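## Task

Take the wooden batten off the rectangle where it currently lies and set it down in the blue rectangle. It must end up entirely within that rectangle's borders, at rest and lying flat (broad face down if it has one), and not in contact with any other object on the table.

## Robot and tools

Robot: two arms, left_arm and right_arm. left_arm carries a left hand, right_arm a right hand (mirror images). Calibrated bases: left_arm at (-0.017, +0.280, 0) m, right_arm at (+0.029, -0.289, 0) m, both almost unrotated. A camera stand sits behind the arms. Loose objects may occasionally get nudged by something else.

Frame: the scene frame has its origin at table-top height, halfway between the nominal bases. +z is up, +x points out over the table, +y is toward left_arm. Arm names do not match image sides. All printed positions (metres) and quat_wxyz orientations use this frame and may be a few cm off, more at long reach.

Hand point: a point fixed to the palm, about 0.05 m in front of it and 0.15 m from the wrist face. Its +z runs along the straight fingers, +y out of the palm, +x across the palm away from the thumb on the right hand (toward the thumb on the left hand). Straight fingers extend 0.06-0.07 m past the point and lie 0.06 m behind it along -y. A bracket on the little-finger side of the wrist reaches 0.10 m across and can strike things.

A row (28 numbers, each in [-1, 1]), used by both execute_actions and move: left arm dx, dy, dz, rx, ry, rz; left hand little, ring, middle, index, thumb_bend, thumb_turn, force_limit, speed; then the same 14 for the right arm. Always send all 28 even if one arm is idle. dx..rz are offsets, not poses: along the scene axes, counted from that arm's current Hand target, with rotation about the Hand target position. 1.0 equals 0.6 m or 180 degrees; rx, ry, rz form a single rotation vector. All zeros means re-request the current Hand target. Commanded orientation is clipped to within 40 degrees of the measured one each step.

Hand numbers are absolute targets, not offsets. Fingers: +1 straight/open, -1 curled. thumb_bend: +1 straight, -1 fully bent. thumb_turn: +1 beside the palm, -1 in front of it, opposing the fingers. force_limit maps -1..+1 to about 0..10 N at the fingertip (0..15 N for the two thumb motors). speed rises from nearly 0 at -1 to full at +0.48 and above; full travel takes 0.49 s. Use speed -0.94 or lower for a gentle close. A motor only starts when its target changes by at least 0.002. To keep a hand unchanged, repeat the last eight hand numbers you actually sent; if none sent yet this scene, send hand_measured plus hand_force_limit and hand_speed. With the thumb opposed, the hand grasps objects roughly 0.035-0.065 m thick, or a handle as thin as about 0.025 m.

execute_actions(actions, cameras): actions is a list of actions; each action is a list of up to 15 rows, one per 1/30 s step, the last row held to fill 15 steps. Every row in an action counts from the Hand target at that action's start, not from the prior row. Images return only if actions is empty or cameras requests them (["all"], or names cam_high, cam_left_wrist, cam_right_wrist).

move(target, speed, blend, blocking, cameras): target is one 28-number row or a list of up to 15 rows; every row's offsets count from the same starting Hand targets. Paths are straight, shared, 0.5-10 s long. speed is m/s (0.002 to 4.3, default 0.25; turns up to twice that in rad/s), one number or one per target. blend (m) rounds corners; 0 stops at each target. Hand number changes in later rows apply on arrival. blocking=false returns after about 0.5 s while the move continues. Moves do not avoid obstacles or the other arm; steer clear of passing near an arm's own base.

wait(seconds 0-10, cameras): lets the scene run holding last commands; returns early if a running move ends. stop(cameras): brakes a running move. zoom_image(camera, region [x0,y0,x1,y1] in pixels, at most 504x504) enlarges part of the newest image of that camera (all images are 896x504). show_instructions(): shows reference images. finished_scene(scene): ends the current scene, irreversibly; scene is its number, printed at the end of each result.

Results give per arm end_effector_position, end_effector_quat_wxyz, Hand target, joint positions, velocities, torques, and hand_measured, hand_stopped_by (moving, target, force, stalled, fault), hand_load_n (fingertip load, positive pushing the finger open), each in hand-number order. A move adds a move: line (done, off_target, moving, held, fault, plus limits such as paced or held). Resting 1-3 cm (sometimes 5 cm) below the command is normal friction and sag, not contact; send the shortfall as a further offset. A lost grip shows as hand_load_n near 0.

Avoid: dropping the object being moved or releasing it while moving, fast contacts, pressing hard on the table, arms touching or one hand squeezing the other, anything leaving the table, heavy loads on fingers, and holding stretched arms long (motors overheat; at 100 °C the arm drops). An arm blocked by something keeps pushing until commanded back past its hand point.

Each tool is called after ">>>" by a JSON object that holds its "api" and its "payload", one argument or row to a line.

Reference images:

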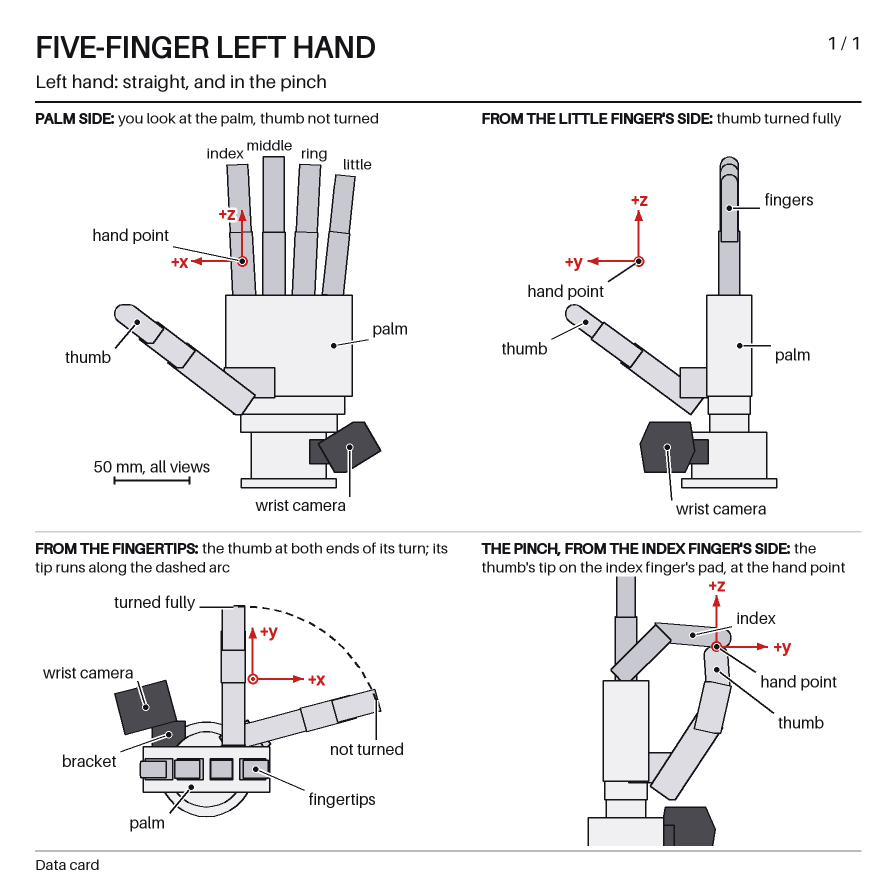

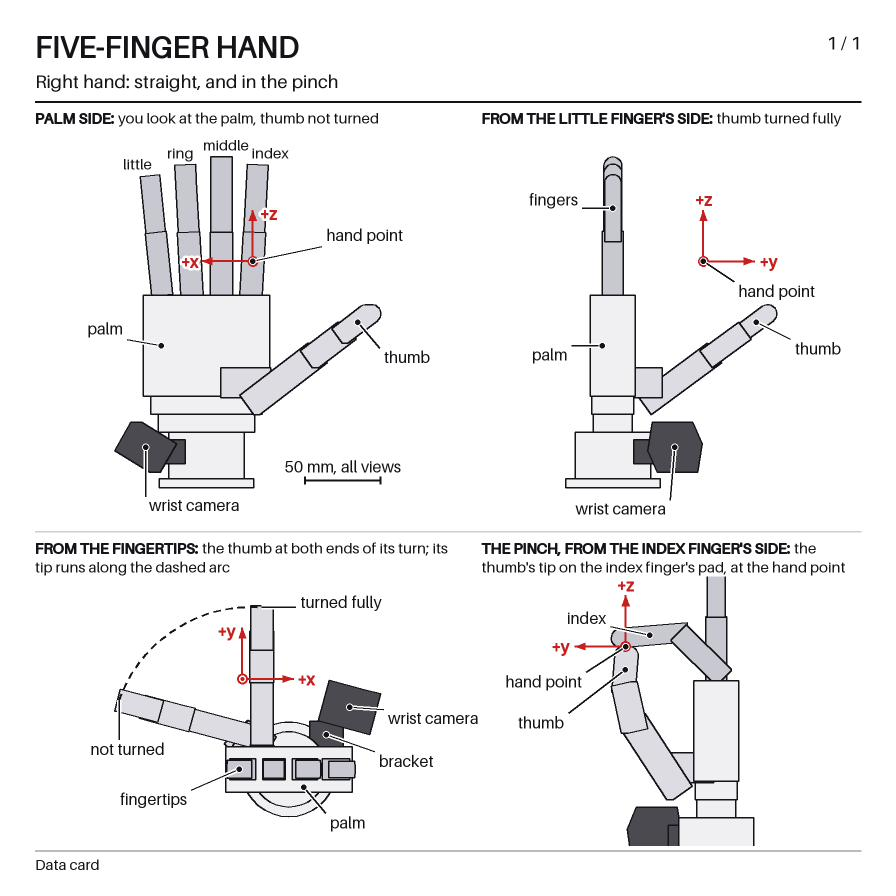

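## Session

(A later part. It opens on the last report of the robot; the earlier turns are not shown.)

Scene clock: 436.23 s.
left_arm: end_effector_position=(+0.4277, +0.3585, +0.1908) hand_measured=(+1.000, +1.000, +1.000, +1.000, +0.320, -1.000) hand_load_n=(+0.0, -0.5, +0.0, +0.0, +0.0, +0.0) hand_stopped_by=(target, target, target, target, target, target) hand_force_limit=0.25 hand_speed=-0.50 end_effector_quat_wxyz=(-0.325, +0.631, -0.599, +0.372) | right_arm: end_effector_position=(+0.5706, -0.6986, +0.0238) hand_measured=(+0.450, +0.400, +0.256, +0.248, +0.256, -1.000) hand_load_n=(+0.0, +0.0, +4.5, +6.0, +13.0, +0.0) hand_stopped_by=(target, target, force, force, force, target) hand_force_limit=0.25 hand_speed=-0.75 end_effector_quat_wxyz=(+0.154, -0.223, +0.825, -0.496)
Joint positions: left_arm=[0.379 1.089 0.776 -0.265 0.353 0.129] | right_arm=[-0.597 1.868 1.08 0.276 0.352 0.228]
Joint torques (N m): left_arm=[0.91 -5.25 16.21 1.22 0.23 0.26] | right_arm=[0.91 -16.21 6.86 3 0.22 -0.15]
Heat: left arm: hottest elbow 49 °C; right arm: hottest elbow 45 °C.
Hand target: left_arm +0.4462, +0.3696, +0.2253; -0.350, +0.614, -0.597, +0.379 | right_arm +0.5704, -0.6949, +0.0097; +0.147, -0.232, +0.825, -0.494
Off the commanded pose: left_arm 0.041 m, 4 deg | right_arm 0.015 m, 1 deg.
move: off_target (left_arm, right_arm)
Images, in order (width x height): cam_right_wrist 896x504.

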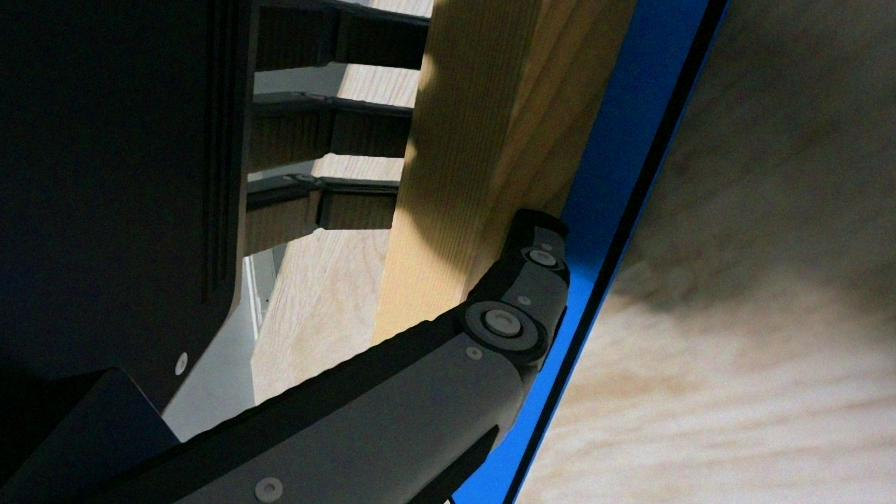

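>>> {"api": "move", "payload": {
  "target": [0,0,0,0,0,0,1,1,1,1,0.32,-1,0.25,-0.5,0,-0.004,0.018,0,0,0,1,1,1,1,0.32,-1,0.25,-0.5],
  "speed": 0.05,
  "cameras": ["cam_high","cam_right_wrist"]
}}

>>> {"api": "zoom_image", "payload": {
  "camera": "cam_high",
  "region": [170, 350, 260, 430]
}}

Scene clock: 441.27 s.
left_arm: end_effector_position=(+0.4277, +0.3585, +0.1908) hand_measured=(+1.000, +1.000, +1.000, +1.000, +0.320, -1.000) hand_load_n=(+0.0, +0.0, +0.0, +0.0, +0.0, +0.0) hand_stopped_by=(target, target, target, target, target, target) hand_force_limit=0.25 hand_speed=-0.50 end_effector_quat_wxyz=(-0.325, +0.631, -0.599, +0.372) | right_arm: end_effector_position=(+0.5690, -0.6980, +0.0197) hand_measured=(+1.000, +1.000, +1.000, +1.000, +0.320, -1.000) hand_load_n=(+0.0, +0.0, +0.0, +0.0, +0.0, +0.0) hand_stopped_by=(target, target, target, target, target, target) hand_force_limit=0.25 hand_speed=-0.50 end_effector_quat_wxyz=(+0.149, -0.226, +0.826, -0.494)
Joint positions: left_arm=[0.379 1.089 0.776 -0.265 0.353 0.129] | right_arm=[-0.597 1.872 1.08 0.27 0.352 0.222]
Joint torques (N m): left_arm=[0.85 -5.3 16.21 1.21 0.23 0.26] | right_arm=[0.62 -17.9 7.64 2.26 0.1 -0.12]
Heat: left arm: hottest elbow 49 °C; right arm: hottest elbow 45 °C.
Hand target: left_arm +0.4462, +0.3696, +0.2253; -0.350, +0.614, -0.597, +0.379 | right_arm +0.5704, -0.6973, +0.0205; +0.147, -0.232, +0.825, -0.494
Off the commanded pose: left_arm 0.041 m, 4 deg | right_arm 0.002 m, 1 deg.
move: off_target (left_arm)
Images, in order (width x height): cam_high 896x504, cam_right_wrist 896x504.

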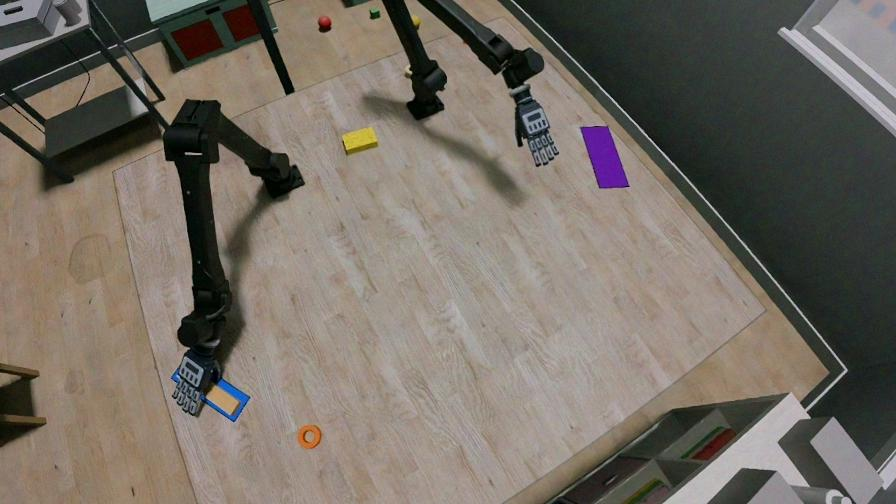

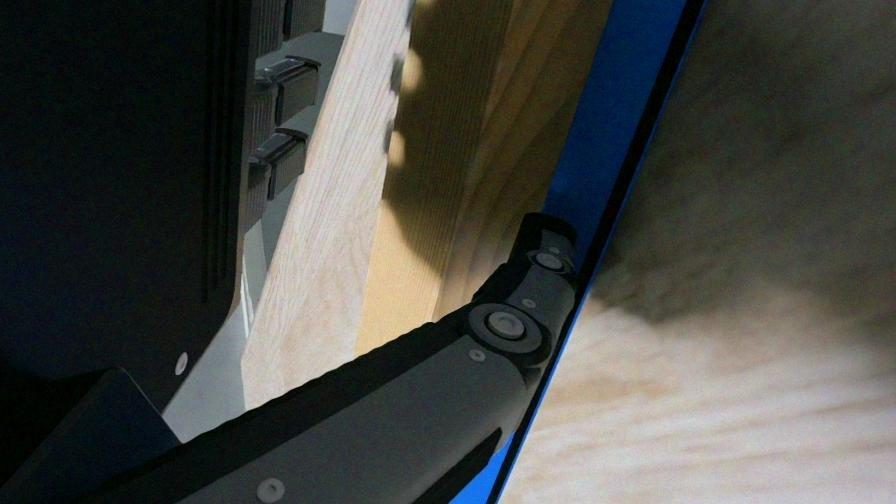

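Scaled by 5.600 from the camera's 896x504 image, which has a finer 1280x720 frame.

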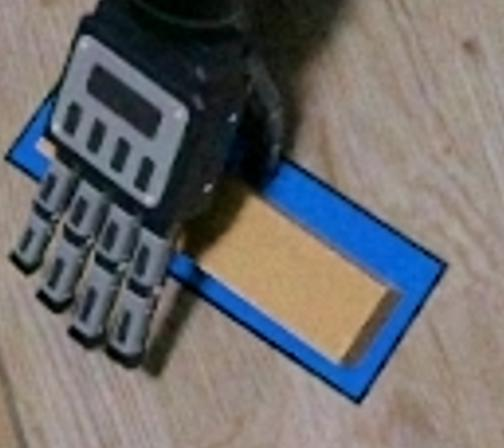

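>>> {"api": "move", "payload": {
  "target": [0,0,0,0,0,0,1,1,1,1,0.32,-1,0.25,-0.5,-0.004,0.008,0.2,0,0,0,1,1,1,1,0.32,-1,0.25,-0.5],
  "speed": 0.1,
  "cameras": ["cam_high"]
}}

>>> {"api": "zoom_image", "payload": {
  "camera": "cam_high",
  "region": [170, 350, 260, 430]
}}

Scene clock: 449.63 s.
left_arm: end_effector_position=(+0.4277, +0.3585, +0.1908) hand_measured=(+1.000, +1.000, +1.000, +1.000, +0.320, -1.000) hand_load_n=(+0.0, +0.0, +0.0, +0.0, +0.0, +0.0) hand_stopped_by=(target, target, target, target, target, target) hand_force_limit=0.25 hand_speed=-0.50 end_effector_quat_wxyz=(-0.325, +0.631, -0.599, +0.372) | right_arm: end_effector_position=(+0.5480, -0.6838, +0.1044) hand_measured=(+1.000, +1.000, +1.000, +1.000, +0.320, -1.000) hand_load_n=(+0.0, +0.0, +0.0, +0.0, +0.0, +0.0) hand_stopped_by=(target, target, target, target, target, target) hand_force_limit=0.25 hand_speed=-0.50 end_effector_quat_wxyz=(+0.131, -0.236, +0.839, -0.473)
Joint positions: left_arm=[0.379 1.089 0.776 -0.265 0.353 0.129] | right_arm=[-0.597 1.678 1.121 -0.029 0.354 0.222]
Joint torques (N m): left_arm=[0.85 -5.25 16.21 1.21 0.23 0.26] | right_arm=[1.03 -17.55 12.77 2.3 0.21 -0.1]
Heat: left arm: hottest elbow 49 °C; right arm: hottest elbow 45 °C.
Hand target: left_arm +0.4462, +0.3696, +0.2253; -0.350, +0.614, -0.597, +0.379 | right_arm +0.5679, -0.6926, +0.1404; +0.147, -0.232, +0.825, -0.494
Off the commanded pose: left_arm 0.041 m, 4 deg | right_arm 0.042 m, 3 deg.
move: off_target (left_arm, right_arm)
Images, in order (width x height): cam_high 896x504.

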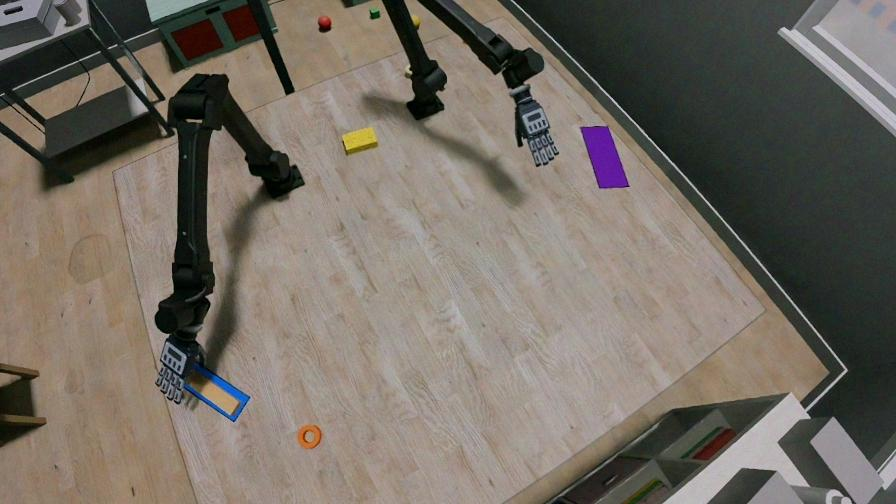

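Scaled by 5.600 from the camera's 896x504 image, which has a finer 1280x720 frame.

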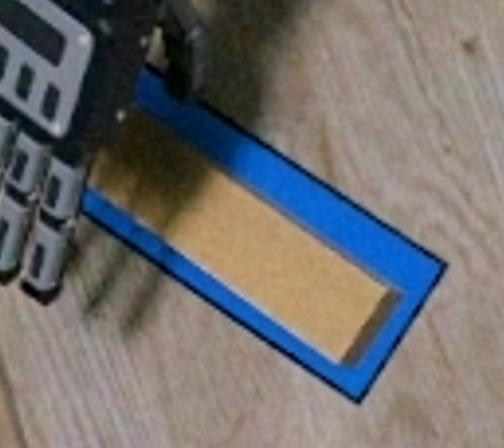

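>>> {"api": "move", "payload": {
  "target": [0,0,0,0,0,0,1,1,1,1,0.32,-1,0.25,-0.5,-0.2,0.2,0.05,0,0,0,1,1,1,1,0.32,-1,0.25,-0.5],
  "speed": 0.25,
  "cameras": ["cam_high"]
}}

>>> {"api": "zoom_image", "payload": {
  "camera": "cam_high",
  "region": [165, 345, 260, 430]
}}

Scene clock: 454.20 s.
left_arm: end_effector_position=(+0.4277, +0.3585, +0.1908) hand_measured=(+1.000, +1.000, +1.000, +1.000, +0.320, -1.000) hand_load_n=(+0.0, +0.0, +0.0, +0.0, +0.0, +0.0) hand_stopped_by=(target, target, target, target, target, target) hand_force_limit=0.25 hand_speed=-0.50 end_effector_quat_wxyz=(-0.325, +0.631, -0.599, +0.372) | right_arm: end_effector_position=(+0.4473, -0.5767, +0.1664) hand_measured=(+1.000, +1.000, +1.000, +1.000, +0.320, -1.000) hand_load_n=(+0.0, +0.0, +0.0, +0.0, +0.0, +0.0) hand_stopped_by=(target, target, target, target, target, target) hand_force_limit=0.25 hand_speed=-0.50 end_effector_quat_wxyz=(+0.142, -0.234, +0.826, -0.493)
Joint positions: left_arm=[0.379 1.089 0.776 -0.265 0.353 0.129] | right_arm=[-0.512 1.219 0.788 -0.116 0.427 0.252]
Joint torques (N m): left_arm=[0.85 -5.3 16.2 1.21 0.23 0.26] | right_arm=[1.08 -10.81 8.83 2.19 0.24 0.06]
Heat: left arm: hottest elbow 49 °C; right arm: hottest elbow 45 °C.
Hand target: left_arm +0.4462, +0.3696, +0.2253; -0.350, +0.614, -0.597, +0.379 | right_arm +0.4480, -0.5725, +0.1706; +0.147, -0.232, +0.825, -0.494
Off the commanded pose: left_arm 0.041 m, 4 deg | right_arm 0.006 m, 1 deg.
move: off_target (left_arm)
Images, in order (width x height): cam_high 896x504.

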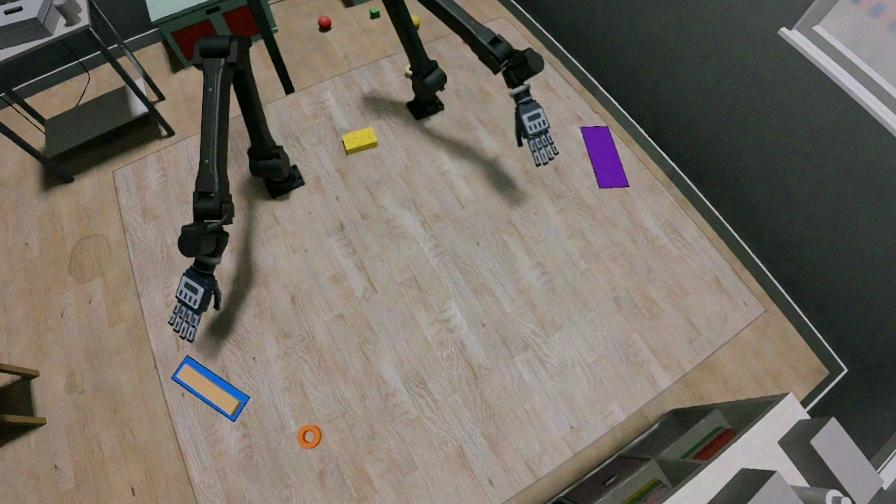

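Scaled by 5.305 from the camera's 896x504 image, which has a finer 1280x720 frame.

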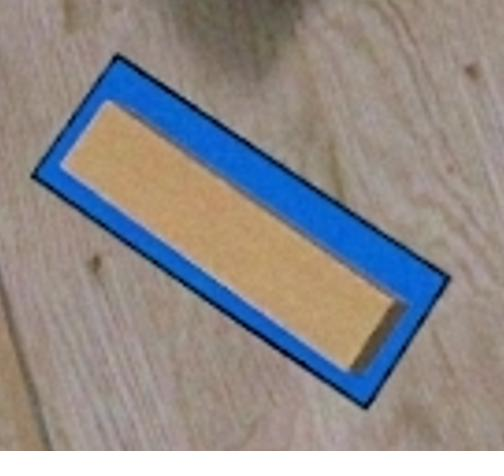

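>>> {"api": "finished_scene", "payload": {
  "scene": 3
}}

The scene is finished: the task was done.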